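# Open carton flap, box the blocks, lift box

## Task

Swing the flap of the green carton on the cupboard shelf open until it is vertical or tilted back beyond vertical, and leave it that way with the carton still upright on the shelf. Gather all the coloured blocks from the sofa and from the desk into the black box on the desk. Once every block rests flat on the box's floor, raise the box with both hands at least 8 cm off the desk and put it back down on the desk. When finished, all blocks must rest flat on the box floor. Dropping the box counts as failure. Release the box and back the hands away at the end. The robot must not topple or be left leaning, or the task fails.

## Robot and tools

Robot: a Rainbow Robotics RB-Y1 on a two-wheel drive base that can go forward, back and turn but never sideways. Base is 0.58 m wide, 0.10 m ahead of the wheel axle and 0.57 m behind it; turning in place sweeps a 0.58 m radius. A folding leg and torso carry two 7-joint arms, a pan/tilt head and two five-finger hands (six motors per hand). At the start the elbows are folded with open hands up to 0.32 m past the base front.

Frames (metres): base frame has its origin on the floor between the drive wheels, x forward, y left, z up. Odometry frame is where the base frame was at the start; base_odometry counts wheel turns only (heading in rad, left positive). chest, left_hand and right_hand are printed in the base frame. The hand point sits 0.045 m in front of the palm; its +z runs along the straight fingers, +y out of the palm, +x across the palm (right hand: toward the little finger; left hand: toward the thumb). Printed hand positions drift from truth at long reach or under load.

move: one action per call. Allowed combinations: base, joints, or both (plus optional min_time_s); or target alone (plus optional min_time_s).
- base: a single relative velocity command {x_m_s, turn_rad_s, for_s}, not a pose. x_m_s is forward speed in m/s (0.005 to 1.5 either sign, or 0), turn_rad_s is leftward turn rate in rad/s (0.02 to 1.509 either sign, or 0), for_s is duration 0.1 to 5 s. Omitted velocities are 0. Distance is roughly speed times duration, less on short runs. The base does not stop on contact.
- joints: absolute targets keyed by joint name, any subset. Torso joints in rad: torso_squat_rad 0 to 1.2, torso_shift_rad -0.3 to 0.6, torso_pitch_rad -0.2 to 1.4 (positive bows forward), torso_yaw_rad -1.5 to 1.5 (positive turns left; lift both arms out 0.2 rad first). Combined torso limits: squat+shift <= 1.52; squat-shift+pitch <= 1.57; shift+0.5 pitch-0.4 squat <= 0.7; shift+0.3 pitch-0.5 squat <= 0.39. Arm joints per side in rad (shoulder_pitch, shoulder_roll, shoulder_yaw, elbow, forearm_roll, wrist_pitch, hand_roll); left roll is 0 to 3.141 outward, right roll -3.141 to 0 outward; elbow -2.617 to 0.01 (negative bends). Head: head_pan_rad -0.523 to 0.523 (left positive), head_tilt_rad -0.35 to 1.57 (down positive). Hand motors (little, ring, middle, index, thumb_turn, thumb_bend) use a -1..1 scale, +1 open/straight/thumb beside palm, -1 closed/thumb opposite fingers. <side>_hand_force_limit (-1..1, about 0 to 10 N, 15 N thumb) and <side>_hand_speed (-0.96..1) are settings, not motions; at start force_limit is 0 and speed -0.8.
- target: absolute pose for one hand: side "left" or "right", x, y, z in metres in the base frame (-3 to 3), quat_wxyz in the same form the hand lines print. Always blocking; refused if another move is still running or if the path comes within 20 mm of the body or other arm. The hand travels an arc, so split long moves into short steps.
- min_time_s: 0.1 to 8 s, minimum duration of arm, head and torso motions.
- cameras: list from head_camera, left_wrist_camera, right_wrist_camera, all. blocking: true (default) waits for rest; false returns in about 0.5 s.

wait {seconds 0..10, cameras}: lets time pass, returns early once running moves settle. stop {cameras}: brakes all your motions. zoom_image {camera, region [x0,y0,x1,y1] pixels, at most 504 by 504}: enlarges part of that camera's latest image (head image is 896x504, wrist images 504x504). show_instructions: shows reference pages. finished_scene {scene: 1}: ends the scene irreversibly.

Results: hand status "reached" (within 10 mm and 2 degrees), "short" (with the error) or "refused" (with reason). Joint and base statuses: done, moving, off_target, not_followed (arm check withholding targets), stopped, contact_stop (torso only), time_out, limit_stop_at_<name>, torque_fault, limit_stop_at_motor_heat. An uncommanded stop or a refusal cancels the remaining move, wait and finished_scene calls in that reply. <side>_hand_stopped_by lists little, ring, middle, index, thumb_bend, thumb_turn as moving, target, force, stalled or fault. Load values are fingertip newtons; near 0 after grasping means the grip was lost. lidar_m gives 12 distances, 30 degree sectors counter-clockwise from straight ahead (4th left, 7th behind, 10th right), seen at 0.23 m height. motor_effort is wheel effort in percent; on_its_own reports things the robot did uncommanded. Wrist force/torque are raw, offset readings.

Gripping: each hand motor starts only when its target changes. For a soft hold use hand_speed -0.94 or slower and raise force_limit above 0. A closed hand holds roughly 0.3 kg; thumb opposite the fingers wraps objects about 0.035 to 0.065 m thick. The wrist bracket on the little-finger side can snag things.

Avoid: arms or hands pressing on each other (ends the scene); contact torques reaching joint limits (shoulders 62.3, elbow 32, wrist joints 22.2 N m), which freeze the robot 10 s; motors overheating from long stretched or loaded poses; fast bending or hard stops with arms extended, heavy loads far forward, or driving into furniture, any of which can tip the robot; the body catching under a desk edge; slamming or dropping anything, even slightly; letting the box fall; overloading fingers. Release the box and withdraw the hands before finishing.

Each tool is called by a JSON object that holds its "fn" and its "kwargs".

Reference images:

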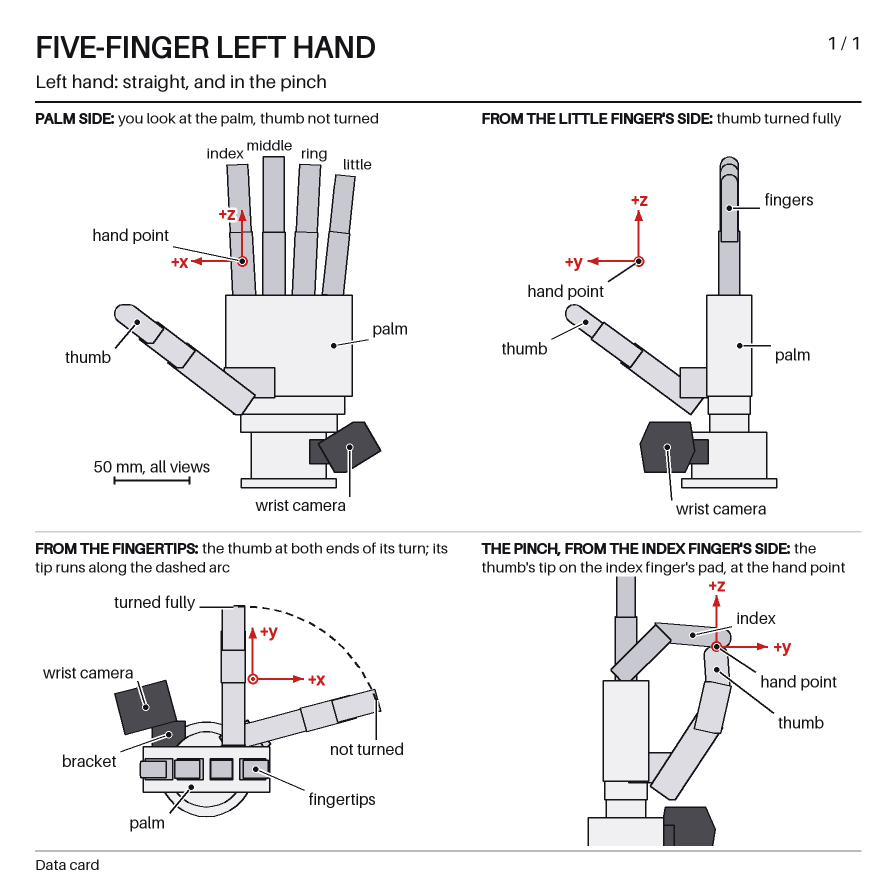

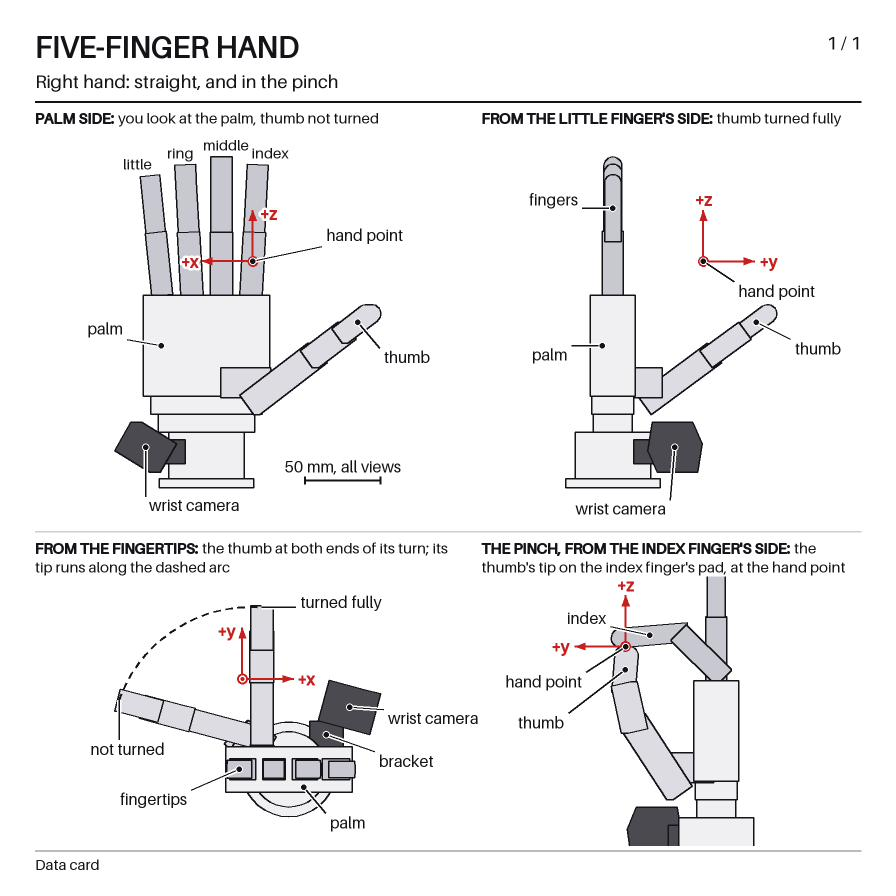

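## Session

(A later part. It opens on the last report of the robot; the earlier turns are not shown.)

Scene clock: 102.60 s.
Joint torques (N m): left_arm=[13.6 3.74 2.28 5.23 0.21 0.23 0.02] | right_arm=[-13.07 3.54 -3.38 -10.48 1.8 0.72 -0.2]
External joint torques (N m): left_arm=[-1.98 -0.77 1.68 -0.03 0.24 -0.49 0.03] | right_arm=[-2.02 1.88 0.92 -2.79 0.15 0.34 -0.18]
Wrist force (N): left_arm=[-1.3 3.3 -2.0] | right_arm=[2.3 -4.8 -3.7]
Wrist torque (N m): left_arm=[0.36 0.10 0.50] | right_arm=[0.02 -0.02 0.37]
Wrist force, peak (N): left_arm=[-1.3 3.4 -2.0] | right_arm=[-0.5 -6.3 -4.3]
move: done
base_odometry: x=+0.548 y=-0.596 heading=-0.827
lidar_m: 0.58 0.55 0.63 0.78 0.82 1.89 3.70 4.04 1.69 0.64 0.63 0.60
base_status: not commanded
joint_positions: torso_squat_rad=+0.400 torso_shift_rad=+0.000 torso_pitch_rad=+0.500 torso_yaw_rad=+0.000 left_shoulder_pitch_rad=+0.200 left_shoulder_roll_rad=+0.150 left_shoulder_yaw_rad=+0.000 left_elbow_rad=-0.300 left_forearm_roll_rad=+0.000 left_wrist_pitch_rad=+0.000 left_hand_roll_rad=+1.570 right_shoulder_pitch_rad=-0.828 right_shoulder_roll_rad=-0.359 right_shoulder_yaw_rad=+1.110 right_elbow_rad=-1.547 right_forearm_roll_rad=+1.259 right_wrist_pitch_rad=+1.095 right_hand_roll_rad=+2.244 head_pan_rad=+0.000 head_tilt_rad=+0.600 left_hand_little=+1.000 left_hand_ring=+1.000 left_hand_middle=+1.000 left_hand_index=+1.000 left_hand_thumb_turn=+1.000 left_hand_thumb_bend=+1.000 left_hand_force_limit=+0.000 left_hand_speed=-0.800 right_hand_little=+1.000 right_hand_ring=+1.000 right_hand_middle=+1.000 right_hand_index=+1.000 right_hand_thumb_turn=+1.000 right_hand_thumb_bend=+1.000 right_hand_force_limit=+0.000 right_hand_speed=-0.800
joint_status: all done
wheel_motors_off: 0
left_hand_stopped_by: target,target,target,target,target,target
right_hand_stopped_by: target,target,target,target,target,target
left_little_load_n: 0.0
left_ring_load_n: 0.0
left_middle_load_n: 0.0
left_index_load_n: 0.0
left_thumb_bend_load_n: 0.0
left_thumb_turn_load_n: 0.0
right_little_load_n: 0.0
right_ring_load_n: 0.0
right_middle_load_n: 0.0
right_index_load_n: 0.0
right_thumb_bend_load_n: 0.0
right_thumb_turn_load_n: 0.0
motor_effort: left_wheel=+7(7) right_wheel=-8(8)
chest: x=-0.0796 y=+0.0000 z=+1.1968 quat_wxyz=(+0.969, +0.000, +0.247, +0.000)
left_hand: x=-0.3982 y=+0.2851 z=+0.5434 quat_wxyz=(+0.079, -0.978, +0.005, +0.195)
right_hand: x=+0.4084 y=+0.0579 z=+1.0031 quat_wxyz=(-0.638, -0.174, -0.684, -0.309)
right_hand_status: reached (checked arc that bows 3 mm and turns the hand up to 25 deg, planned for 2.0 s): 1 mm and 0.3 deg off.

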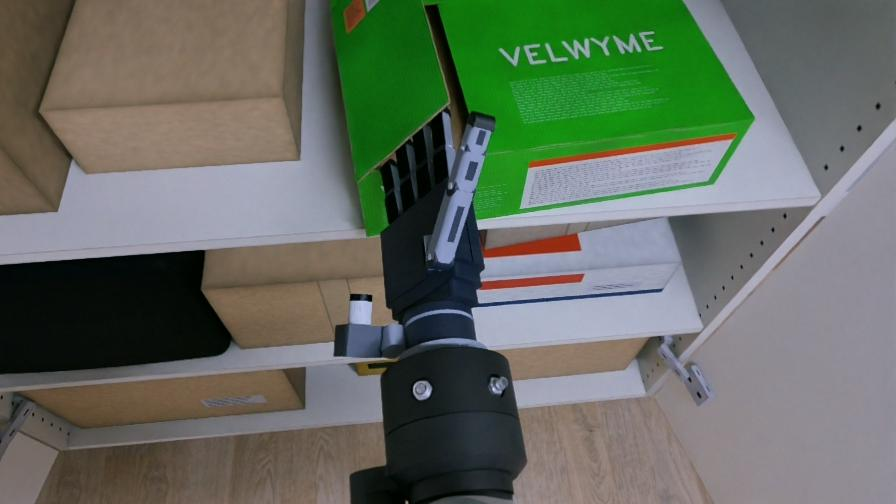

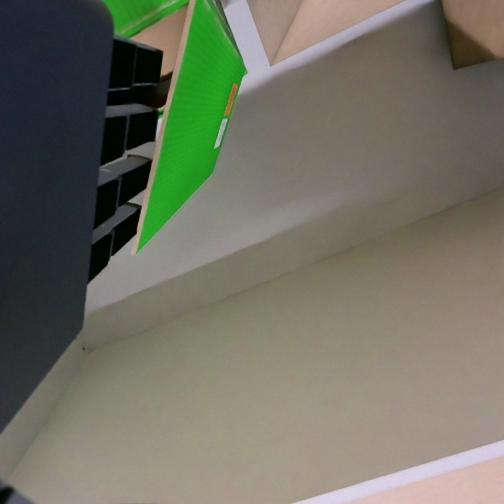

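{"fn": "move", "kwargs": {"target": {"side":"right","x":0.4211,"y":0.1072,"z":1.0027,"quat_wxyz":[0.6884,0.0218,0.7067,0.1619]}, "min_time_s": 2.5, "cameras": ["head_camera","right_wrist_camera"]}}

{"fn": "zoom_image", "kwargs": {"camera": "head_camera", "region": [250, 0, 600, 250]}}

Scene clock: 106.27 s.
Joint torques (N m): left_arm=[14.14 3.26 2.33 5.4 0.25 0.39 -0.01] | right_arm=[-14.04 3.94 -3.15 -7.87 1.67 0.36 -0.11]
External joint torques (N m): left_arm=[-1.44 -1.26 1.73 0.13 0.27 -0.34 0] | right_arm=[-1.47 1.83 1.65 -0.48 -0.02 0.03 -0.09]
Wrist force (N): left_arm=[-1.2 3.3 -2.0] | right_arm=[2.3 -2.3 -3.7]
Wrist torque (N m): left_arm=[0.36 0.09 0.49] | right_arm=[0.20 -0.21 0.43]
Wrist force, peak (N): left_arm=[-1.5 3.3 -2.2] | right_arm=[2.1 -4.8 -4.4]
move: done
base_odometry: x=+0.548 y=-0.596 heading=-0.827
lidar_m: 0.57 0.56 0.63 0.78 0.83 1.91 3.68 4.03 1.68 0.66 0.63 0.60
base_status: not commanded
joint_positions: torso_squat_rad=+0.400 torso_shift_rad=+0.000 torso_pitch_rad=+0.500 torso_yaw_rad=+0.000 left_shoulder_pitch_rad=+0.200 left_shoulder_roll_rad=+0.150 left_shoulder_yaw_rad=+0.000 left_elbow_rad=-0.300 left_forearm_roll_rad=+0.000 left_wrist_pitch_rad=+0.000 left_hand_roll_rad=+1.570 right_shoulder_pitch_rad=-0.941 right_shoulder_roll_rad=-0.311 right_shoulder_yaw_rad=+1.138 right_elbow_rad=-1.490 right_forearm_roll_rad=+1.166 right_wrist_pitch_rad=+1.131 right_hand_roll_rad=+2.705 head_pan_rad=+0.000 head_tilt_rad=+0.600 left_hand_little=+1.000 left_hand_ring=+1.000 left_hand_middle=+1.000 left_hand_index=+1.000 left_hand_thumb_turn=+1.000 left_hand_thumb_bend=+1.000 left_hand_force_limit=+0.000 left_hand_speed=-0.800 right_hand_little=+1.000 right_hand_ring=+1.000 right_hand_middle=+1.000 right_hand_index=+1.000 right_hand_thumb_turn=+1.000 right_hand_thumb_bend=+1.000 right_hand_force_limit=+0.000 right_hand_speed=-0.800
joint_status: all done
wheel_motors_off: 0
left_hand_stopped_by: target,target,target,target,target,target
right_hand_stopped_by: target,target,target,target,target,target
left_little_load_n: 0.0
left_ring_load_n: 0.0
left_middle_load_n: 0.0
left_index_load_n: 0.0
left_thumb_bend_load_n: 0.0
left_thumb_turn_load_n: 0.0
right_little_load_n: 0.0
right_ring_load_n: 0.0
right_middle_load_n: 0.0
right_index_load_n: 0.0
right_thumb_bend_load_n: 0.0
right_thumb_turn_load_n: 0.0
motor_effort: left_wheel=+7(7) right_wheel=-8(8)
chest: x=-0.0796 y=+0.0000 z=+1.1968 quat_wxyz=(+0.969, +0.000, +0.247, +0.000)
left_hand: x=-0.3982 y=+0.2851 z=+0.5434 quat_wxyz=(+0.079, -0.978, +0.005, +0.195)
right_hand: x=+0.4211 y=+0.1069 z=+1.0020 quat_wxyz=(-0.690, -0.022, -0.704, -0.164)
right_hand_status: reached (checked arc that bows 2 mm and turns the hand up to 25 deg, planned for 2.5 s): 1 mm and 0.4 deg off.

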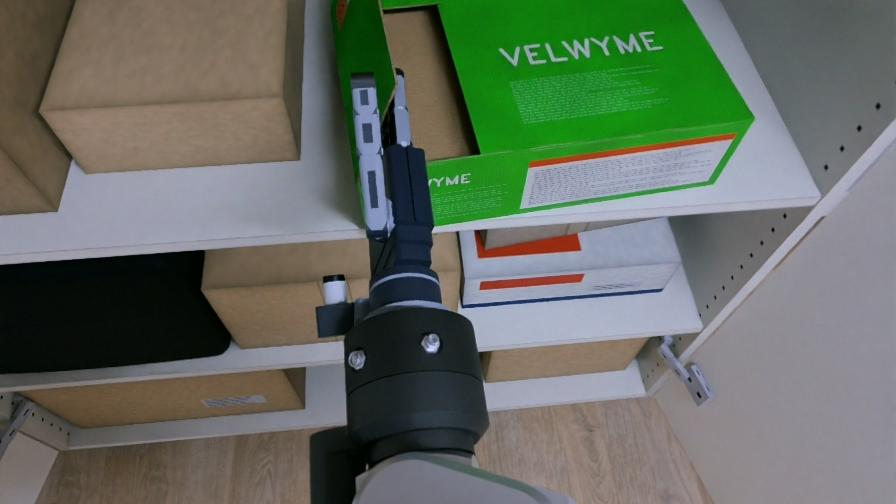

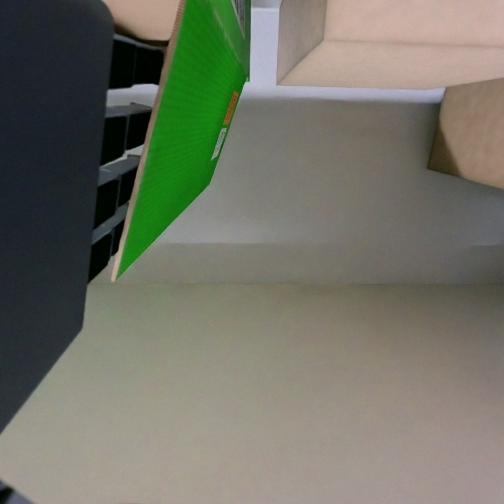

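Scaled by 1.440 from the camera's image (finer frame: 1280x720).

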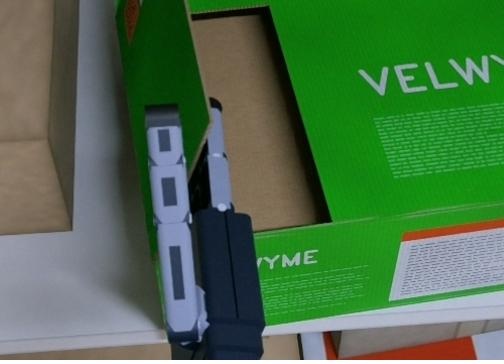

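{"fn": "move", "kwargs": {"target": {"side":"right","x":0.4092,"y":0.166,"z":1.0077,"quat_wxyz":[0.6884,0.0218,0.7067,0.1619]}, "min_time_s": 3, "cameras": ["head_camera","right_wrist_camera"]}}

{"fn": "zoom_image", "kwargs": {"camera": "head_camera", "region": [250, 0, 600, 250]}}

Scene clock: 110.80 s.
Joint torques (N m): left_arm=[13.69 3.17 2.66 5.45 0.29 0.19 0.06] | right_arm=[-13.53 10.69 0.83 -9.11 0.89 -2.09 -0.4]
External joint torques (N m): left_arm=[-1.89 -1.35 2.05 0.18 0.31 -0.54 0.07] | right_arm=[-0.38 6.22 5.31 -2.01 -0.87 -2.42 -0.38]
Wrist force (N): left_arm=[-1.3 3.2 -2.2] | right_arm=[-2.7 -8.5 -1.1]
Wrist torque (N m): left_arm=[0.36 0.10 0.50] | right_arm=[0.42 -0.63 -0.39]
Wrist force, peak (N): left_arm=[-1.5 3.4 -2.2] | right_arm=[-1.9 -8.4 -3.7]
move: done
base_odometry: x=+0.548 y=-0.596 heading=-0.827
lidar_m: 0.57 0.56 0.65 0.77 0.84 1.91 3.69 4.03 1.68 0.65 0.62 0.62
base_status: not commanded
joint_positions: torso_squat_rad=+0.400 torso_shift_rad=+0.000 torso_pitch_rad=+0.500 torso_yaw_rad=+0.000 left_shoulder_pitch_rad=+0.200 left_shoulder_roll_rad=+0.150 left_shoulder_yaw_rad=+0.000 left_elbow_rad=-0.300 left_forearm_roll_rad=+0.000 left_wrist_pitch_rad=+0.000 left_hand_roll_rad=+1.570 right_shoulder_pitch_rad=-1.043 right_shoulder_roll_rad=-0.143 right_shoulder_yaw_rad=+1.210 right_elbow_rad=-1.332 right_forearm_roll_rad=+1.125 right_wrist_pitch_rad=+1.219 right_hand_roll_rad=+2.705 head_pan_rad=+0.000 head_tilt_rad=+0.600 left_hand_little=+1.000 left_hand_ring=+1.000 left_hand_middle=+1.000 left_hand_index=+1.000 left_hand_thumb_turn=+1.000 left_hand_thumb_bend=+1.000 left_hand_force_limit=+0.000 left_hand_speed=-0.800 right_hand_little=+1.000 right_hand_ring=+1.000 right_hand_middle=+1.000 right_hand_index=+1.000 right_hand_thumb_turn=+1.000 right_hand_thumb_bend=+1.000 right_hand_force_limit=+0.000 right_hand_speed=-0.800
joint_status: all done
wheel_motors_off: 0
left_hand_stopped_by: target,target,target,target,target,target
right_hand_stopped_by: target,target,target,target,target,target
left_little_load_n: 0.0
left_ring_load_n: 0.0
left_middle_load_n: 0.0
left_index_load_n: 0.5
left_thumb_bend_load_n: 0.0
left_thumb_turn_load_n: 0.0
right_little_load_n: 0.5
right_ring_load_n: 0.0
right_middle_load_n: 0.0
right_index_load_n: 0.0
right_thumb_bend_load_n: 0.0
right_thumb_turn_load_n: 0.0
motor_effort: left_wheel=+6(7) right_wheel=-8(8)
chest: x=-0.0796 y=+0.0000 z=+1.1968 quat_wxyz=(+0.969, +0.000, +0.247, +0.000)
left_hand: x=-0.3981 y=+0.2851 z=+0.5434 quat_wxyz=(+0.079, -0.978, +0.005, +0.195)
right_hand: x=+0.4096 y=+0.1641 z=+1.0079 quat_wxyz=(-0.691, -0.023, -0.704, -0.163)
right_hand_status: reached (checked arc that bows 2 mm and turns the hand up to 0 deg, planned for 3.0 s): 2 mm and 0.4 deg off.

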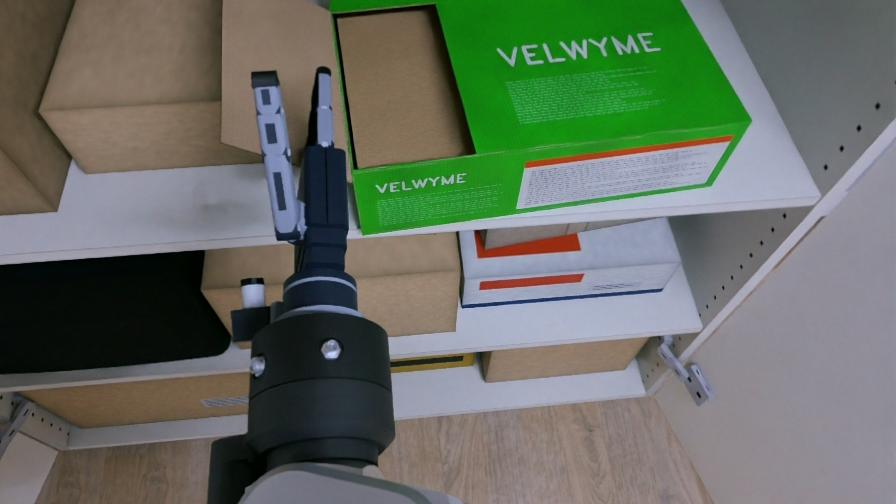

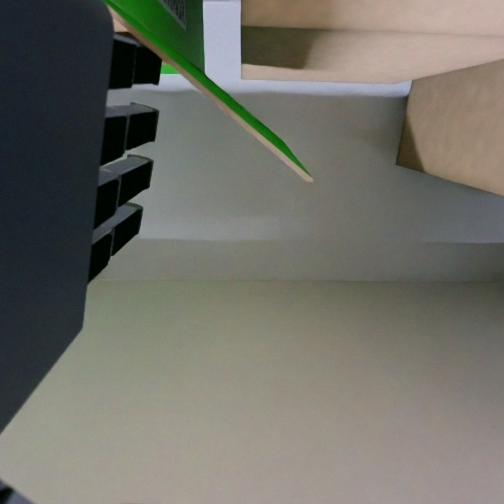

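Scaled by 1.440 from the camera's image (finer frame: 1280x720).

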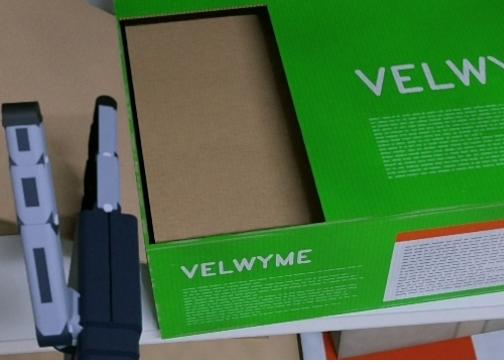

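{"fn": "move", "kwargs": {"target": {"side":"right","x":0.405,"y":0.142,"z":1.0077,"quat_wxyz":[0.6884,0.0218,0.7067,0.1619]}, "min_time_s": 1.5}}

{"fn": "move", "kwargs": {"target": {"side":"right","x":0.31,"y":0.122,"z":1.0077,"quat_wxyz":[0.6884,0.0218,0.7067,0.1619]}, "min_time_s": 2, "cameras": ["head_camera","right_wrist_camera"]}}

Scene clock: 113.27 s.
Joint torques (N m): left_arm=[13.9 3.32 2.55 5.26 0.3 0.43 0] | right_arm=[-13.71 1.77 -4.01 -9.2 1.62 0.58 -0.43]
External joint torques (N m): left_arm=[-1.67 -1.19 1.95 0 0.32 -0.3 0.01] | right_arm=[-0.72 -1.45 1.06 -2.34 -0.17 0.24 -0.41]
Wrist force (N): left_arm=[-1.4 3.1 -1.9] | right_arm=[3.0 -1.5 -3.5]
Wrist torque (N m): left_arm=[0.33 0.12 0.50] | right_arm=[0.16 -0.18 0.43]
Wrist force, peak (N): left_arm=[-1.3 3.4 -2.0] | right_arm=[-3.0 -8.8 -0.9]
move: done
base_odometry: x=+0.548 y=-0.596 heading=-0.827
lidar_m: 0.57 0.56 0.61 0.78 0.85 1.90 3.71 4.04 1.68 0.65 0.62 0.60
base_status: not commanded
joint_positions: torso_squat_rad=+0.400 torso_shift_rad=+0.000 torso_pitch_rad=+0.500 torso_yaw_rad=+0.000 left_shoulder_pitch_rad=+0.200 left_shoulder_roll_rad=+0.150 left_shoulder_yaw_rad=+0.000 left_elbow_rad=-0.300 left_forearm_roll_rad=+0.000 left_wrist_pitch_rad=+0.000 left_hand_roll_rad=+1.570 right_shoulder_pitch_rad=-1.044 right_shoulder_roll_rad=-0.237 right_shoulder_yaw_rad=+1.261 right_elbow_rad=-1.440 right_forearm_roll_rad=+1.080 right_wrist_pitch_rad=+1.267 right_hand_roll_rad=+2.705 head_pan_rad=+0.000 head_tilt_rad=+0.600 left_hand_little=+1.000 left_hand_ring=+1.000 left_hand_middle=+1.000 left_hand_index=+1.000 left_hand_thumb_turn=+1.000 left_hand_thumb_bend=+1.000 left_hand_force_limit=+0.000 left_hand_speed=-0.800 right_hand_little=+1.000 right_hand_ring=+1.000 right_hand_middle=+1.000 right_hand_index=+1.000 right_hand_thumb_turn=+1.000 right_hand_thumb_bend=+1.000 right_hand_force_limit=+0.000 right_hand_speed=-0.800
joint_status: all done
wheel_motors_off: 0
left_hand_stopped_by: target,target,target,target,target,target
right_hand_stopped_by: target,target,target,target,target,target
left_little_load_n: 0.0
left_ring_load_n: 0.0
left_middle_load_n: 0.0
left_index_load_n: 0.0
left_thumb_bend_load_n: 0.0
left_thumb_turn_load_n: 0.0
right_little_load_n: 0.0
right_ring_load_n: 0.0
right_middle_load_n: 0.0
right_index_load_n: 0.0
right_thumb_bend_load_n: 0.0
right_thumb_turn_load_n: 0.0
motor_effort: left_wheel=+6(6) right_wheel=-8(8)
chest: x=-0.0796 y=+0.0000 z=+1.1968 quat_wxyz=(+0.969, +0.000, +0.247, +0.000)
left_hand: x=-0.3981 y=+0.2851 z=+0.5434 quat_wxyz=(+0.079, -0.978, +0.005, +0.195)
right_hand: x=+0.4051 y=+0.1418 z=+1.0071 quat_wxyz=(-0.689, -0.023, -0.706, -0.163)
right_hand_status: reached (checked arc that bows 2 mm and turns the hand up to 0 deg, planned for 1.5 s): 1 mm and 0.2 deg off.
pictures: none

Scene clock: 115.60 s.
Joint torques (N m): left_arm=[13.85 3.46 2.11 5.28 0.29 0.29 0.09] | right_arm=[-11.28 1.52 -4.36 -8.46 1.69 0.57 -0.45]
External joint torques (N m): left_arm=[-1.73 -1.06 1.51 0.01 0.31 -0.43 0.1] | right_arm=[-1.04 -1.47 0.81 -2.16 -0.23 0.24 -0.43]
Wrist force (N): left_arm=[-1.4 3.2 -2.0] | right_arm=[2.8 -1.1 -3.6]
Wrist torque (N m): left_arm=[0.34 0.13 0.49] | right_arm=[0.22 -0.14 0.47]
Wrist force, peak (N): left_arm=[-1.4 3.4 -2.1] | right_arm=[3.1 -1.4 -3.9]
move: done
base_odometry: x=+0.548 y=-0.596 heading=-0.827
lidar_m: 0.56 0.55 0.64 0.77 0.84 1.91 3.70 4.04 1.68 0.65 0.62 0.60
base_status: not commanded
joint_positions: torso_squat_rad=+0.400 torso_shift_rad=+0.000 torso_pitch_rad=+0.500 torso_yaw_rad=+0.000 left_shoulder_pitch_rad=+0.200 left_shoulder_roll_rad=+0.150 left_shoulder_yaw_rad=+0.000 left_elbow_rad=-0.300 left_forearm_roll_rad=+0.000 left_wrist_pitch_rad=+0.000 left_hand_roll_rad=+1.570 right_shoulder_pitch_rad=-1.072 right_shoulder_roll_rad=-0.306 right_shoulder_yaw_rad=+1.595 right_elbow_rad=-1.696 right_forearm_roll_rad=+1.045 right_wrist_pitch_rad=+1.652 right_hand_roll_rad=+2.705 head_pan_rad=+0.000 head_tilt_rad=+0.600 left_hand_little=+1.000 left_hand_ring=+1.000 left_hand_middle=+1.000 left_hand_index=+1.000 left_hand_thumb_turn=+1.000 left_hand_thumb_bend=+1.000 left_hand_force_limit=+0.000 left_hand_speed=-0.800 right_hand_little=+1.000 right_hand_ring=+1.000 right_hand_middle=+1.000 right_hand_index=+1.000 right_hand_thumb_turn=+1.000 right_hand_thumb_bend=+1.000 right_hand_force_limit=+0.000 right_hand_speed=-0.800
joint_status: all done
wheel_motors_off: 0
left_hand_stopped_by: target,target,target,target,target,target
right_hand_stopped_by: target,target,target,target,target,target
left_little_load_n: 0.0
left_ring_load_n: 0.0
left_middle_load_n: 0.0
left_index_load_n: 0.0
left_thumb_bend_load_n: 0.0
left_thumb_turn_load_n: 0.0
right_little_load_n: 0.0
right_ring_load_n: 0.0
right_middle_load_n: 0.0
right_index_load_n: 0.0
right_thumb_bend_load_n: 0.0
right_thumb_turn_load_n: 0.0
motor_effort: left_wheel=+6(7) right_wheel=-7(8)
chest: x=-0.0796 y=+0.0000 z=+1.1968 quat_wxyz=(+0.969, +0.000, +0.247, +0.000)
left_hand: x=-0.3981 y=+0.2851 z=+0.5434 quat_wxyz=(+0.079, -0.978, +0.005, +0.195)
right_hand: x=+0.3100 y=+0.1215 z=+1.0069 quat_wxyz=(-0.690, -0.022, -0.705, -0.164)
right_hand_status: reached (checked arc that bows 11 mm and turns the hand up to 1 deg, planned for 2.0 s): 1 mm and 0.4 deg off.

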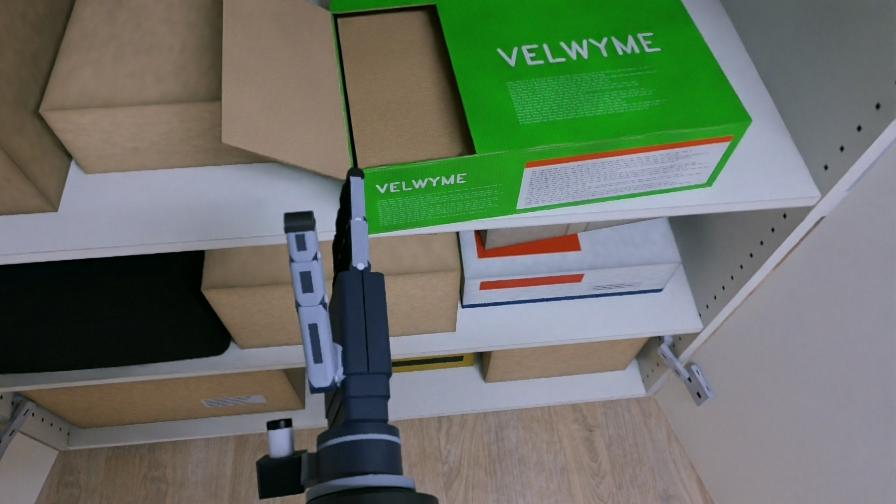

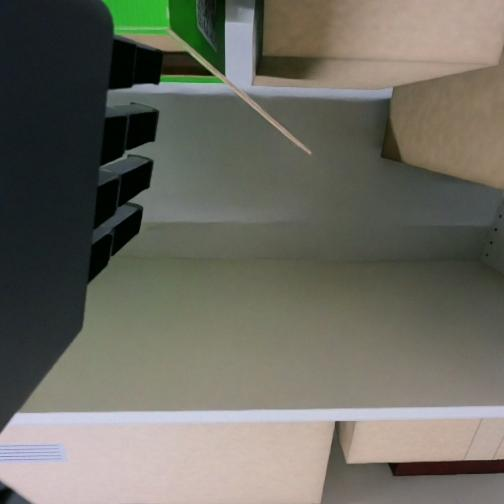

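{"fn": "move", "kwargs": {"base": {"x_m_s":-0.5,"for_s":1.6}, "joints": {"torso_pitch_rad":0.0,"head_tilt_rad":0.35}, "min_time_s": 2}}

{"fn": "move", "kwargs": {"joints": {"right_shoulder_pitch_rad":-0.4,"right_shoulder_roll_rad":-0.5,"right_shoulder_yaw_rad":0.0,"right_elbow_rad":-1.7,"right_forearm_roll_rad":0.0,"right_wrist_pitch_rad":0.3,"right_hand_roll_rad":-1.0}, "min_time_s": 2, "cameras": ["head_camera"]}}

{"fn": "move", "kwargs": {"joints": {"right_shoulder_pitch_rad":0.2,"right_shoulder_roll_rad":-0.15,"right_shoulder_yaw_rad":0.0,"right_elbow_rad":-0.3,"right_forearm_roll_rad":0.0,"right_wrist_pitch_rad":0.0,"right_hand_roll_rad":-1.57}, "min_time_s": 1.5}}

{"fn": "move", "kwargs": {"base": {"turn_rad_s":-0.9,"for_s":3.122}, "joints": {"torso_squat_rad":0.4,"head_tilt_rad":0.3}, "cameras": ["head_camera"]}}

Scene clock: 120.23 s.
Joint torques (N m): left_arm=[0.81 3.13 2.44 -0.05 0.23 -0.47 0.06] | right_arm=[-15.23 -1.82 -8.88 -4.54 1.48 0.6 -0.42]
External joint torques (N m): left_arm=[-1.18 -1.39 1.86 -0.04 0.21 -0.14 0.06] | right_arm=[0.38 -0.27 -0.45 -1.2 -0.07 0.1 -0.41]
Wrist force (N): left_arm=[-4.1 3.1 -1.6] | right_arm=[2.5 -0.5 -6.4]
Wrist torque (N m): left_arm=[0.31 0.32 0.36] | right_arm=[0.38 -0.03 0.48]
Wrist force, peak (N): left_arm=[-4.5 3.3 -1.7] | right_arm=[2.3 -0.1 -6.8]
move: done
base_odometry: x=+0.006 y=-0.007 heading=-0.828
lidar_m: 1.31 1.13 1.00 1.39 1.39 1.72 3.22 3.24 2.89 1.66 1.76 1.10
base_status: done (sent for 1.6 of 1.6 s)
joint_positions: torso_squat_rad=+0.400 torso_shift_rad=+0.000 torso_pitch_rad=+0.000 torso_yaw_rad=+0.000 left_shoulder_pitch_rad=+0.200 left_shoulder_roll_rad=+0.150 left_shoulder_yaw_rad=+0.000 left_elbow_rad=-0.300 left_forearm_roll_rad=+0.000 left_wrist_pitch_rad=+0.000 left_hand_roll_rad=+1.570 right_shoulder_pitch_rad=-1.072 right_shoulder_roll_rad=-0.306 right_shoulder_yaw_rad=+1.595 right_elbow_rad=-1.696 right_forearm_roll_rad=+1.045 right_wrist_pitch_rad=+1.652 right_hand_roll_rad=+2.705 head_pan_rad=+0.000 head_tilt_rad=+0.350 left_hand_little=+1.000 left_hand_ring=+1.000 left_hand_middle=+1.000 left_hand_index=+1.000 left_hand_thumb_turn=+1.000 left_hand_thumb_bend=+1.000 left_hand_force_limit=+0.000 left_hand_speed=-0.800 right_hand_little=+1.000 right_hand_ring=+1.000 right_hand_middle=+1.000 right_hand_index=+1.000 right_hand_thumb_turn=+1.000 right_hand_thumb_bend=+1.000 right_hand_force_limit=+0.000 right_hand_speed=-0.800
joint_status: all done
wheel_motors_off: 0
left_hand_stopped_by: target,target,target,target,target,target
right_hand_stopped_by: target,target,target,target,target,target
left_little_load_n: 0.0
left_ring_load_n: 0.0
left_middle_load_n: 0.0
left_index_load_n: 0.0
left_thumb_bend_load_n: 0.0
left_thumb_turn_load_n: 0.0
right_little_load_n: 0.0
right_ring_load_n: 0.0
right_middle_load_n: 0.0
right_index_load_n: 0.0
right_thumb_bend_load_n: 0.0
right_thumb_turn_load_n: 0.0
motor_effort: left_wheel=-11(32) right_wheel=+12(32)
chest: x=-0.2280 y=+0.0000 z=+1.2347 quat_wxyz=(+1.000, +0.000, +0.000, +0.000)
left_hand: x=-0.1942 y=+0.2851 z=+0.5085 quat_wxyz=(+0.078, -0.995, -0.015, -0.053)
right_hand: x=+0.2049 y=+0.1215 z=+1.2550 quat_wxyz=(-0.843, +0.019, -0.512, -0.164)
pictures: none

Scene clock: 122.60 s.
Joint torques (N m): left_arm=[1.12 3.33 2.07 -0.05 0.37 -0.62 0.15] | right_arm=[-16.55 -9.14 -5.48 -10.08 0.49 -1.35 -0.08]
External joint torques (N m): left_arm=[-0.87 -1.2 1.5 -0.04 0.34 -0.29 0.15] | right_arm=[-0.31 -0.45 -0.27 -1.98 0.12 0.3 -0.07]
Wrist force (N): left_arm=[-4.0 3.3 -1.7] | right_arm=[0.3 5.2 -4.6]
Wrist torque (N m): left_arm=[0.34 0.32 0.35] | right_arm=[0.65 0.11 0.35]
Wrist force, peak (N): left_arm=[-4.2 3.3 -1.6] | right_arm=[-8.2 1.9 -3.4]
move: done
base_odometry: x=+0.006 y=-0.007 heading=-0.828
lidar_m: 1.30 1.13 0.99 1.40 1.39 1.73 3.22 3.24 2.88 1.65 1.76 1.09
base_status: not commanded
joint_positions: torso_squat_rad=+0.400 torso_shift_rad=+0.000 torso_pitch_rad=+0.000 torso_yaw_rad=+0.000 left_shoulder_pitch_rad=+0.200 left_shoulder_roll_rad=+0.150 left_shoulder_yaw_rad=+0.000 left_elbow_rad=-0.300 left_forearm_roll_rad=+0.000 left_wrist_pitch_rad=+0.000 left_hand_roll_rad=+1.570 right_shoulder_pitch_rad=-0.400 right_shoulder_roll_rad=-0.500 right_shoulder_yaw_rad=+0.000 right_elbow_rad=-1.700 right_forearm_roll_rad=+0.000 right_wrist_pitch_rad=+0.300 right_hand_roll_rad=-1.000 head_pan_rad=+0.000 head_tilt_rad=+0.350 left_hand_little=+1.000 left_hand_ring=+1.000 left_hand_middle=+1.000 left_hand_index=+1.000 left_hand_thumb_turn=+1.000 left_hand_thumb_bend=+1.000 left_hand_force_limit=+0.000 left_hand_speed=-0.800 right_hand_little=+1.000 right_hand_ring=+1.000 right_hand_middle=+1.000 right_hand_index=+1.000 right_hand_thumb_turn=+1.000 right_hand_thumb_bend=+1.000 right_hand_force_limit=+0.000 right_hand_speed=-0.800
joint_status: all done
wheel_motors_off: 0
left_hand_stopped_by: target,target,target,target,target,target
right_hand_stopped_by: target,target,target,target,target,target
left_little_load_n: 0.0
left_ring_load_n: 0.0
left_middle_load_n: -0.5
left_index_load_n: 0.0
left_thumb_bend_load_n: 0.0
left_thumb_turn_load_n: 0.0
right_little_load_n: 0.0
right_ring_load_n: -0.5
right_middle_load_n: 0.0
right_index_load_n: 0.0
right_thumb_bend_load_n: 0.0
right_thumb_turn_load_n: -0.5
motor_effort: left_wheel=-11(12) right_wheel=+13(13)
chest: x=-0.2280 y=+0.0000 z=+1.2347 quat_wxyz=(+1.000, +0.000, +0.000, +0.000)
left_hand: x=-0.1942 y=+0.2851 z=+0.5085 quat_wxyz=(+0.078, -0.995, -0.015, -0.053)
right_hand: x=+0.4181 y=-0.2343 z=+1.2249 quat_wxyz=(+0.683, -0.333, +0.527, -0.381)

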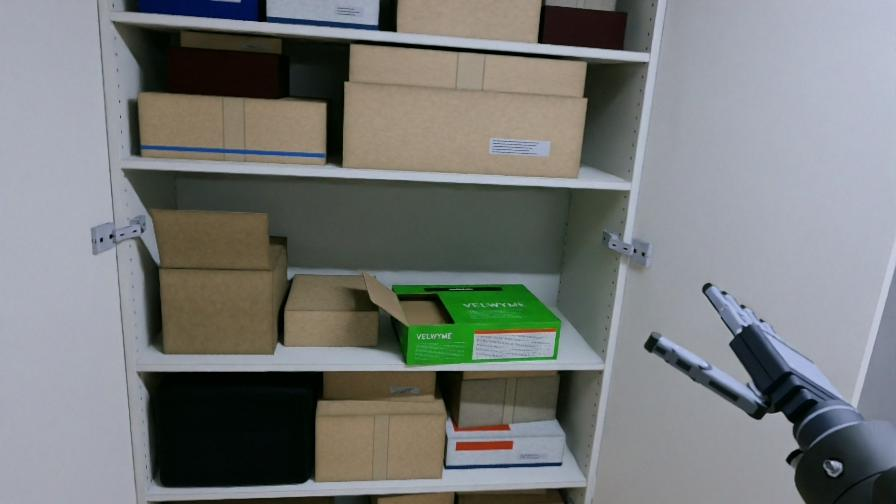

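Scene clock: 124.57 s.
Joint torques (N m): left_arm=[0.6 3.47 2.37 -0.24 0.31 -0.62 0.15] | right_arm=[0.76 -5.11 -0.41 -1 0.05 -0.3 0.01]
External joint torques (N m): left_arm=[-1.39 -1.06 1.79 -0.23 0.29 -0.28 0.15] | right_arm=[-1.24 -0.59 0.17 -1.07 0.04 -0.04 0.02]
Wrist force (N): left_arm=[-4.0 3.2 -1.5] | right_arm=[-2.2 1.1 1.7]
Wrist torque (N m): left_arm=[0.32 0.31 0.35] | right_arm=[0.01 0.07 0.06]
Wrist force, peak (N): left_arm=[-4.3 3.2 -1.9] | right_arm=[0.5 4.4 -4.3]
move: done
base_odometry: x=+0.006 y=-0.007 heading=-0.828
lidar_m: 1.31 1.13 1.00 1.39 1.40 1.74 3.22 3.25 2.88 1.65 1.76 1.09
base_status: not commanded
joint_positions: torso_squat_rad=+0.400 torso_shift_rad=+0.000 torso_pitch_rad=+0.000 torso_yaw_rad=+0.000 left_shoulder_pitch_rad=+0.200 left_shoulder_roll_rad=+0.150 left_shoulder_yaw_rad=+0.000 left_elbow_rad=-0.300 left_forearm_roll_rad=+0.000 left_wrist_pitch_rad=+0.000 left_hand_roll_rad=+1.570 right_shoulder_pitch_rad=+0.200 right_shoulder_roll_rad=-0.150 right_shoulder_yaw_rad=+0.000 right_elbow_rad=-0.300 right_forearm_roll_rad=+0.000 right_wrist_pitch_rad=+0.000 right_hand_roll_rad=-1.570 head_pan_rad=+0.000 head_tilt_rad=+0.350 left_hand_little=+1.000 left_hand_ring=+1.000 left_hand_middle=+1.000 left_hand_index=+1.000 left_hand_thumb_turn=+1.000 left_hand_thumb_bend=+1.000 left_hand_force_limit=+0.000 left_hand_speed=-0.800 right_hand_little=+1.000 right_hand_ring=+1.000 right_hand_middle=+1.000 right_hand_index=+1.000 right_hand_thumb_turn=+1.000 right_hand_thumb_bend=+1.000 right_hand_force_limit=+0.000 right_hand_speed=-0.800
joint_status: all done
wheel_motors_off: 0
left_hand_stopped_by: target,target,target,target,target,target
right_hand_stopped_by: target,target,target,target,target,target
left_little_load_n: 0.0
left_ring_load_n: 0.0
left_middle_load_n: 0.0
left_index_load_n: 0.0
left_thumb_bend_load_n: 0.0
left_thumb_turn_load_n: 0.0
right_little_load_n: 0.0
right_ring_load_n: 0.0
right_middle_load_n: 0.0
right_index_load_n: 0.0
right_thumb_bend_load_n: 0.0
right_thumb_turn_load_n: 0.0
motor_effort: left_wheel=-10(11) right_wheel=+14(15)
chest: x=-0.2280 y=+0.0000 z=+1.2347 quat_wxyz=(+1.000, +0.000, +0.000, +0.000)
left_hand: x=-0.1942 y=+0.2851 z=+0.5085 quat_wxyz=(+0.078, -0.995, -0.015, -0.053)
right_hand: x=-0.1944 y=-0.2854 z=+0.5086 quat_wxyz=(+0.053, +0.015, +0.995, -0.078)
pictures: none

Scene clock: 129.93 s.
Joint torques (N m): left_arm=[0.85 2.87 2.26 -0.27 0.37 -0.64 0] | right_arm=[1.84 -4.94 -0.3 -0.75 0.08 -0.29 -0.07]
External joint torques (N m): left_arm=[-1.14 -1.65 1.69 -0.26 0.35 -0.31 0] | right_arm=[-0.15 -0.41 0.28 -0.81 0.07 -0.02 -0.07]
Wrist force (N): left_arm=[-4.1 3.2 -1.6] | right_arm=[-2.2 1.4 1.8]
Wrist torque (N m): left_arm=[0.32 0.32 0.35] | right_arm=[0.07 0.06 0.08]
Wrist force, peak (N): left_arm=[-4.5 3.5 -1.7] | right_arm=[-2.5 1.1 1.9]
move: done
base_odometry: x=+0.006 y=-0.007 heading=+2.636
lidar_m: 3.22 3.28 2.89 1.65 1.10 1.27 1.32 0.98 1.40 1.37 1.54 2.34
base_status: done (sent for 3.13 of 3.13 s)
joint_positions: torso_squat_rad=+0.400 torso_shift_rad=+0.000 torso_pitch_rad=+0.000 torso_yaw_rad=+0.000 left_shoulder_pitch_rad=+0.200 left_shoulder_roll_rad=+0.150 left_shoulder_yaw_rad=+0.000 left_elbow_rad=-0.300 left_forearm_roll_rad=+0.000 left_wrist_pitch_rad=+0.000 left_hand_roll_rad=+1.570 right_shoulder_pitch_rad=+0.200 right_shoulder_roll_rad=-0.150 right_shoulder_yaw_rad=+0.000 right_elbow_rad=-0.300 right_forearm_roll_rad=+0.000 right_wrist_pitch_rad=+0.000 right_hand_roll_rad=-1.570 head_pan_rad=+0.000 head_tilt_rad=+0.300 left_hand_little=+1.000 left_hand_ring=+1.000 left_hand_middle=+1.000 left_hand_index=+1.000 left_hand_thumb_turn=+1.000 left_hand_thumb_bend=+1.000 left_hand_force_limit=+0.000 left_hand_speed=-0.800 right_hand_little=+1.000 right_hand_ring=+1.000 right_hand_middle=+1.000 right_hand_index=+1.000 right_hand_thumb_turn=+1.000 right_hand_thumb_bend=+1.000 right_hand_force_limit=+0.000 right_hand_speed=-0.800
joint_status: all done
wheel_motors_off: 0
left_hand_stopped_by: target,target,target,target,target,target
right_hand_stopped_by: target,target,target,target,target,target
left_little_load_n: 0.0
left_ring_load_n: 0.0
left_middle_load_n: 0.0
left_index_load_n: 0.0
left_thumb_bend_load_n: 0.0
left_thumb_turn_load_n: 0.0
right_little_load_n: 0.0
right_ring_load_n: 0.0
right_middle_load_n: 0.0
right_index_load_n: 0.0
right_thumb_bend_load_n: 0.0
right_thumb_turn_load_n: 0.0
motor_effort: left_wheel=+7(33) right_wheel=+8(33)
chest: x=-0.2281 y=+0.0000 z=+1.2347 quat_wxyz=(+1.000, +0.000, +0.000, +0.000)
left_hand: x=-0.1942 y=+0.2852 z=+0.5085 quat_wxyz=(+0.078, -0.995, -0.015, -0.053)
right_hand: x=-0.1942 y=-0.2855 z=+0.5087 quat_wxyz=(+0.053, +0.015, +0.995, -0.078)

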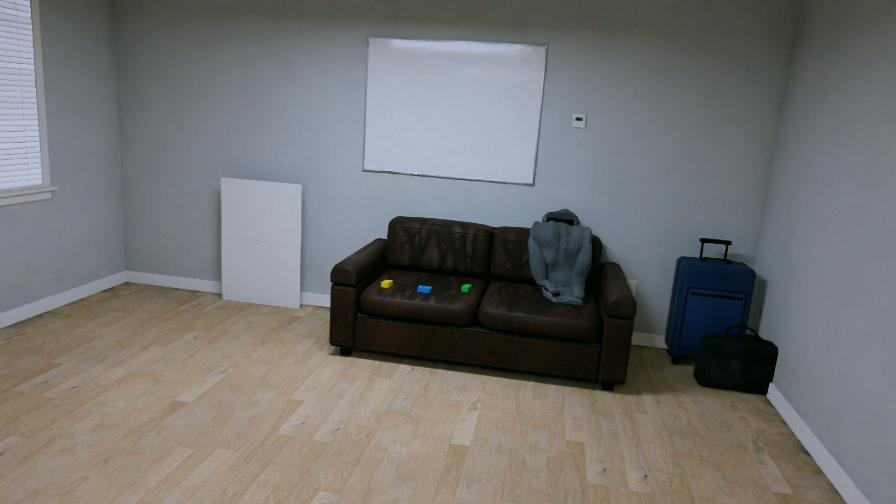

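{"fn": "move", "kwargs": {"base": {"turn_rad_s":0.2,"for_s":0.8}}}

{"fn": "move", "kwargs": {"base": {"x_m_s":0.6,"for_s":2.0}, "joints": {"head_tilt_rad":0.5,"head_pan_rad":-0.2}, "cameras": ["head_camera"]}}

Scene clock: 133.60 s.
Joint torques (N m): left_arm=[1.07 2.91 2.28 -0.19 0.4 -0.49 0.08] | right_arm=[1.47 -4.99 -0.39 -0.81 0.08 -0.35 -0.04]
External joint torques (N m): left_arm=[-0.92 -1.61 1.7 -0.18 0.38 -0.16 0.07] | right_arm=[-0.53 -0.46 0.19 -0.87 0.07 -0.09 -0.04]
Wrist force (N): left_arm=[-4.1 3.2 -1.7] | right_arm=[-2.0 1.0 2.0]
Wrist torque (N m): left_arm=[0.33 0.31 0.35] | right_arm=[-0.01 0.03 0.07]
Wrist force, peak (N): left_arm=[-4.3 3.4 -1.7] | right_arm=[-2.4 1.3 1.9]
move: done
base_odometry: x=+0.006 y=-0.007 heading=+2.795
lidar_m: 3.22 3.26 1.66 1.77 1.10 1.32 1.16 0.99 1.38 1.37 1.67 3.03
base_status: done (sent for 0.8 of 0.8 s)
joint_positions: torso_squat_rad=+0.400 torso_shift_rad=+0.000 torso_pitch_rad=+0.000 torso_yaw_rad=+0.000 left_shoulder_pitch_rad=+0.200 left_shoulder_roll_rad=+0.150 left_shoulder_yaw_rad=+0.000 left_elbow_rad=-0.300 left_forearm_roll_rad=+0.000 left_wrist_pitch_rad=+0.000 left_hand_roll_rad=+1.570 right_shoulder_pitch_rad=+0.200 right_shoulder_roll_rad=-0.150 right_shoulder_yaw_rad=+0.000 right_elbow_rad=-0.300 right_forearm_roll_rad=+0.000 right_wrist_pitch_rad=+0.000 right_hand_roll_rad=-1.570 head_pan_rad=+0.000 head_tilt_rad=+0.300 left_hand_little=+1.000 left_hand_ring=+1.000 left_hand_middle=+1.000 left_hand_index=+1.000 left_hand_thumb_turn=+1.000 left_hand_thumb_bend=+1.000 left_hand_force_limit=+0.000 left_hand_speed=-0.800 right_hand_little=+1.000 right_hand_ring=+1.000 right_hand_middle=+1.000 right_hand_index=+1.000 right_hand_thumb_turn=+1.000 right_hand_thumb_bend=+1.000 right_hand_force_limit=+0.000 right_hand_speed=-0.800
joint_status: not commanded
wheel_motors_off: 0
left_hand_stopped_by: target,target,target,target,target,target
right_hand_stopped_by: target,target,target,target,target,target
left_little_load_n: 0.0
left_ring_load_n: 0.0
left_middle_load_n: 0.0
left_index_load_n: 0.0
left_thumb_bend_load_n: 0.0
left_thumb_turn_load_n: 0.0
right_little_load_n: 0.0
right_ring_load_n: 0.0
right_middle_load_n: 0.0
right_index_load_n: 0.0
right_thumb_bend_load_n: 0.0
right_thumb_turn_load_n: 0.0
motor_effort: left_wheel=-6(15) right_wheel=-6(19)
chest: x=-0.2280 y=+0.0000 z=+1.2347 quat_wxyz=(+1.000, +0.000, +0.000, +0.000)
left_hand: x=-0.1942 y=+0.2852 z=+0.5085 quat_wxyz=(+0.078, -0.995, -0.015, -0.053)
right_hand: x=-0.1942 y=-0.2855 z=+0.5087 quat_wxyz=(+0.053, +0.015, +0.995, -0.078)
pictures: none

Scene clock: 137.17 s.
Joint torques (N m): left_arm=[1.57 2.85 2.39 0.13 0.41 -0.6 0.09] | right_arm=[2.38 -4.94 -0.32 -0.57 0.12 -0.29 -0.07]
External joint torques (N m): left_arm=[-0.43 -1.68 1.81 0.14 0.38 -0.27 0.09] | right_arm=[0.38 -0.42 0.26 -0.64 0.11 -0.03 -0.07]
Wrist force (N): left_arm=[-4.1 3.2 -1.7] | right_arm=[-2.2 1.2 1.7]
Wrist torque (N m): left_arm=[0.32 0.32 0.35] | right_arm=[0.03 0.06 0.04]
Wrist force, peak (N): left_arm=[-4.8 3.4 -1.6] | right_arm=[-2.6 1.1 2.0]
move: done
base_odometry: x=-1.122 y=+0.401 heading=+2.794
lidar_m: 2.08 3.28 2.26 2.91 1.78 1.91 2.13 1.99 1.76 1.76 2.09 2.07
base_status: done (sent for 2 of 2 s)
joint_positions: torso_squat_rad=+0.400 torso_shift_rad=+0.000 torso_pitch_rad=+0.000 torso_yaw_rad=+0.000 left_shoulder_pitch_rad=+0.200 left_shoulder_roll_rad=+0.150 left_shoulder_yaw_rad=+0.000 left_elbow_rad=-0.300 left_forearm_roll_rad=+0.000 left_wrist_pitch_rad=+0.000 left_hand_roll_rad=+1.570 right_shoulder_pitch_rad=+0.200 right_shoulder_roll_rad=-0.150 right_shoulder_yaw_rad=+0.000 right_elbow_rad=-0.300 right_forearm_roll_rad=+0.000 right_wrist_pitch_rad=+0.000 right_hand_roll_rad=-1.570 head_pan_rad=-0.200 head_tilt_rad=+0.500 left_hand_little=+1.000 left_hand_ring=+1.000 left_hand_middle=+1.000 left_hand_index=+1.000 left_hand_thumb_turn=+1.000 left_hand_thumb_bend=+1.000 left_hand_force_limit=+0.000 left_hand_speed=-0.800 right_hand_little=+1.000 right_hand_ring=+1.000 right_hand_middle=+1.000 right_hand_index=+1.000 right_hand_thumb_turn=+1.000 right_hand_thumb_bend=+1.000 right_hand_force_limit=+0.000 right_hand_speed=-0.800
joint_status: all done
wheel_motors_off: 0
left_hand_stopped_by: target,target,target,target,target,target
right_hand_stopped_by: target,target,target,target,target,target
left_little_load_n: 0.0
left_ring_load_n: 0.0
left_middle_load_n: 0.0
left_index_load_n: 0.0
left_thumb_bend_load_n: 0.0
left_thumb_turn_load_n: 0.0
right_little_load_n: 0.0
right_ring_load_n: 0.0
right_middle_load_n: 0.0
right_index_load_n: 0.0
right_thumb_bend_load_n: 0.0
right_thumb_turn_load_n: 0.0
motor_effort: left_wheel=-8(30) right_wheel=+11(42)
chest: x=-0.2280 y=+0.0000 z=+1.2347 quat_wxyz=(+1.000, +0.000, +0.000, +0.000)
left_hand: x=-0.1940 y=+0.2852 z=+0.5086 quat_wxyz=(+0.078, -0.995, -0.015, -0.053)
right_hand: x=-0.1940 y=-0.2855 z=+0.5087 quat_wxyz=(+0.053, +0.015, +0.995, -0.078)

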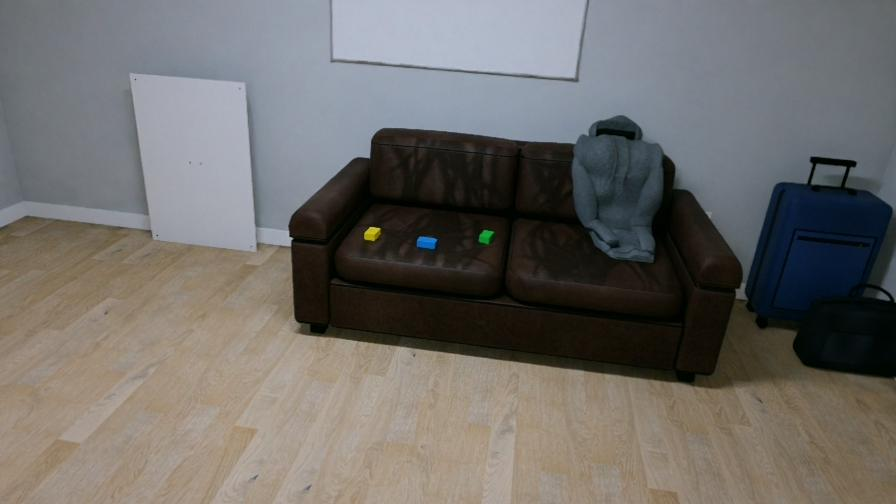

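{"fn": "move", "kwargs": {"base": {"x_m_s":0.6,"for_s":1.85}, "joints": {"head_tilt_rad":0.8,"head_pan_rad":0.0}}}

{"fn": "move", "kwargs": {"base": {"turn_rad_s":-0.5,"for_s":0.84}, "cameras": ["head_camera"]}}

Scene clock: 143.50 s.
Joint torques (N m): left_arm=[1.48 3.02 2.4 0.1 0.27 -0.65 0.09] | right_arm=[2.35 -5.07 -0.13 -0.32 0.13 -0.32 -0.15]
External joint torques (N m): left_arm=[-0.51 -1.51 1.82 0.11 0.24 -0.32 0.09] | right_arm=[0.35 -0.55 0.45 -0.38 0.12 -0.06 -0.14]
Wrist force (N): left_arm=[-4.1 3.1 -1.8] | right_arm=[-2.4 1.2 1.4]
Wrist torque (N m): left_arm=[0.32 0.31 0.36] | right_arm=[0.06 0.10 0.05]
Wrist force, peak (N): left_arm=[-4.8 3.3 -1.6] | right_arm=[-2.5 1.1 2.1]
move: done
base_odometry: x=-2.175 y=+0.783 heading=+2.793
lidar_m: 1.00 2.09 2.58 1.95 3.04 2.46 3.24 2.38 2.09 2.08 1.14 1.00
base_status: done (sent for 1.87 of 1.87 s)
joint_positions: torso_squat_rad=+0.400 torso_shift_rad=+0.000 torso_pitch_rad=+0.000 torso_yaw_rad=+0.000 left_shoulder_pitch_rad=+0.200 left_shoulder_roll_rad=+0.150 left_shoulder_yaw_rad=+0.000 left_elbow_rad=-0.300 left_forearm_roll_rad=+0.000 left_wrist_pitch_rad=+0.000 left_hand_roll_rad=+1.570 right_shoulder_pitch_rad=+0.200 right_shoulder_roll_rad=-0.150 right_shoulder_yaw_rad=+0.000 right_elbow_rad=-0.300 right_forearm_roll_rad=+0.000 right_wrist_pitch_rad=+0.000 right_hand_roll_rad=-1.570 head_pan_rad=+0.000 head_tilt_rad=+0.800 left_hand_little=+1.000 left_hand_ring=+1.000 left_hand_middle=+1.000 left_hand_index=+1.000 left_hand_thumb_turn=+1.000 left_hand_thumb_bend=+1.000 left_hand_force_limit=+0.000 left_hand_speed=-0.800 right_hand_little=+1.000 right_hand_ring=+1.000 right_hand_middle=+1.000 right_hand_index=+1.000 right_hand_thumb_turn=+1.000 right_hand_thumb_bend=+1.000 right_hand_force_limit=+0.000 right_hand_speed=-0.800
joint_status: all done
wheel_motors_off: 0
left_hand_stopped_by: target,target,target,target,target,target
right_hand_stopped_by: target,target,target,target,target,target
left_little_load_n: 0.0
left_ring_load_n: 0.0
left_middle_load_n: 0.0
left_index_load_n: 0.0
left_thumb_bend_load_n: 0.0
left_thumb_turn_load_n: 0.0
right_little_load_n: 0.0
right_ring_load_n: 0.0
right_middle_load_n: 0.0
right_index_load_n: 0.0
right_thumb_bend_load_n: 0.0
right_thumb_turn_load_n: 0.0
motor_effort: left_wheel=-9(22) right_wheel=+12(39)
chest: x=-0.2280 y=+0.0000 z=+1.2347 quat_wxyz=(+1.000, +0.000, +0.000, +0.000)
left_hand: x=-0.1940 y=+0.2852 z=+0.5086 quat_wxyz=(+0.078, -0.995, -0.015, -0.053)
right_hand: x=-0.1940 y=-0.2855 z=+0.5087 quat_wxyz=(+0.053, +0.015, +0.995, -0.078)
pictures: none

Scene clock: 145.53 s.
Joint torques (N m): left_arm=[1.53 2.98 2.23 0.02 0.29 -0.51 0.13] | right_arm=[2.44 -4.61 -0.26 -0.36 0.06 -0.2 -0.12]
External joint torques (N m): left_arm=[-0.45 -1.54 1.65 0.04 0.27 -0.17 0.12] | right_arm=[0.45 -0.08 0.32 -0.42 0.05 0.06 -0.11]
Wrist force (N): left_arm=[-4.1 3.3 -1.5] | right_arm=[-2.0 1.0 1.7]
Wrist torque (N m): left_arm=[0.33 0.33 0.35] | right_arm=[-0.01 0.05 0.07]
Wrist force, peak (N): left_arm=[-4.3 3.4 -1.7] | right_arm=[-2.4 1.5 1.7]
move: done
base_odometry: x=-2.175 y=+0.783 heading=+2.446
lidar_m: 0.99 1.01 2.39 1.95 2.18 2.48 2.93 3.08 2.21 2.09 1.47 1.05
base_status: done (sent for 0.83 of 0.83 s)
joint_positions: torso_squat_rad=+0.400 torso_shift_rad=+0.000 torso_pitch_rad=+0.000 torso_yaw_rad=+0.000 left_shoulder_pitch_rad=+0.200 left_shoulder_roll_rad=+0.150 left_shoulder_yaw_rad=+0.000 left_elbow_rad=-0.300 left_forearm_roll_rad=+0.000 left_wrist_pitch_rad=+0.000 left_hand_roll_rad=+1.570 right_shoulder_pitch_rad=+0.200 right_shoulder_roll_rad=-0.150 right_shoulder_yaw_rad=+0.000 right_elbow_rad=-0.300 right_forearm_roll_rad=+0.000 right_wrist_pitch_rad=+0.000 right_hand_roll_rad=-1.570 head_pan_rad=+0.000 head_tilt_rad=+0.800 left_hand_little=+1.000 left_hand_ring=+1.000 left_hand_middle=+1.000 left_hand_index=+1.000 left_hand_thumb_turn=+1.000 left_hand_thumb_bend=+1.000 left_hand_force_limit=+0.000 left_hand_speed=-0.800 right_hand_little=+1.000 right_hand_ring=+1.000 right_hand_middle=+1.000 right_hand_index=+1.000 right_hand_thumb_turn=+1.000 right_hand_thumb_bend=+1.000 right_hand_force_limit=+0.000 right_hand_speed=-0.800
joint_status: not commanded
wheel_motors_off: 0
left_hand_stopped_by: target,target,target,target,target,target
right_hand_stopped_by: target,target,target,target,target,target
left_little_load_n: 0.0
left_ring_load_n: 0.0
left_middle_load_n: 0.0
left_index_load_n: 0.0
left_thumb_bend_load_n: -0.5
left_thumb_turn_load_n: 0.0
right_little_load_n: 0.0
right_ring_load_n: 0.0
right_middle_load_n: 0.0
right_index_load_n: 0.0
right_thumb_bend_load_n: -0.5
right_thumb_turn_load_n: 0.0
motor_effort: left_wheel=+6(28) right_wheel=+6(35)
chest: x=-0.2280 y=+0.0000 z=+1.2347 quat_wxyz=(+1.000, +0.000, +0.000, +0.000)
left_hand: x=-0.1941 y=+0.2852 z=+0.5085 quat_wxyz=(+0.078, -0.995, -0.015, -0.053)
right_hand: x=-0.1940 y=-0.2855 z=+0.5087 quat_wxyz=(+0.053, +0.015, +0.995, -0.078)

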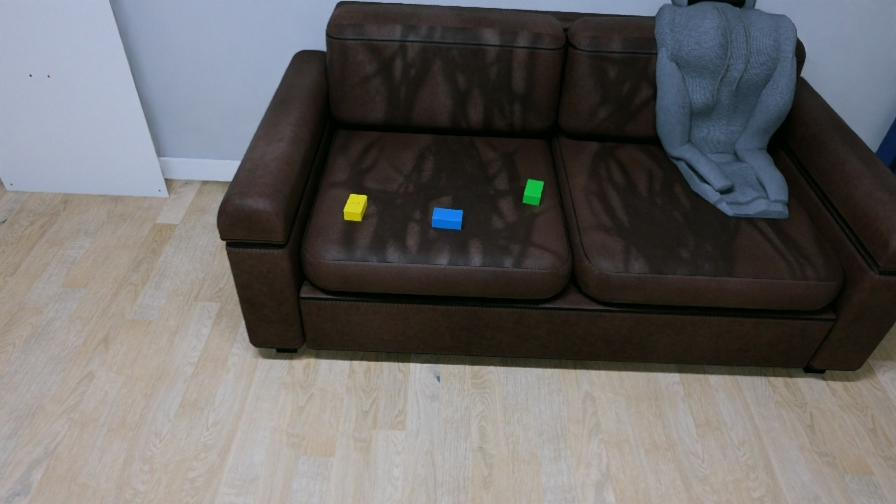

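{"fn": "zoom_image", "kwargs": {"camera": "head_camera", "region": [320, 150, 570, 290]}}

Scaled by 2.016 from the camera's image (finer frame: 1280x720).

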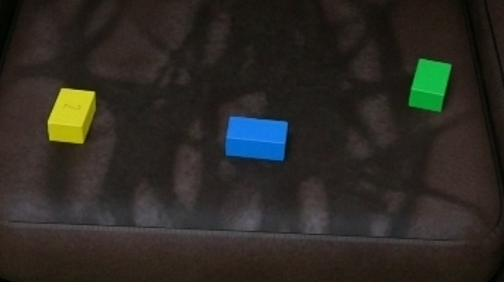

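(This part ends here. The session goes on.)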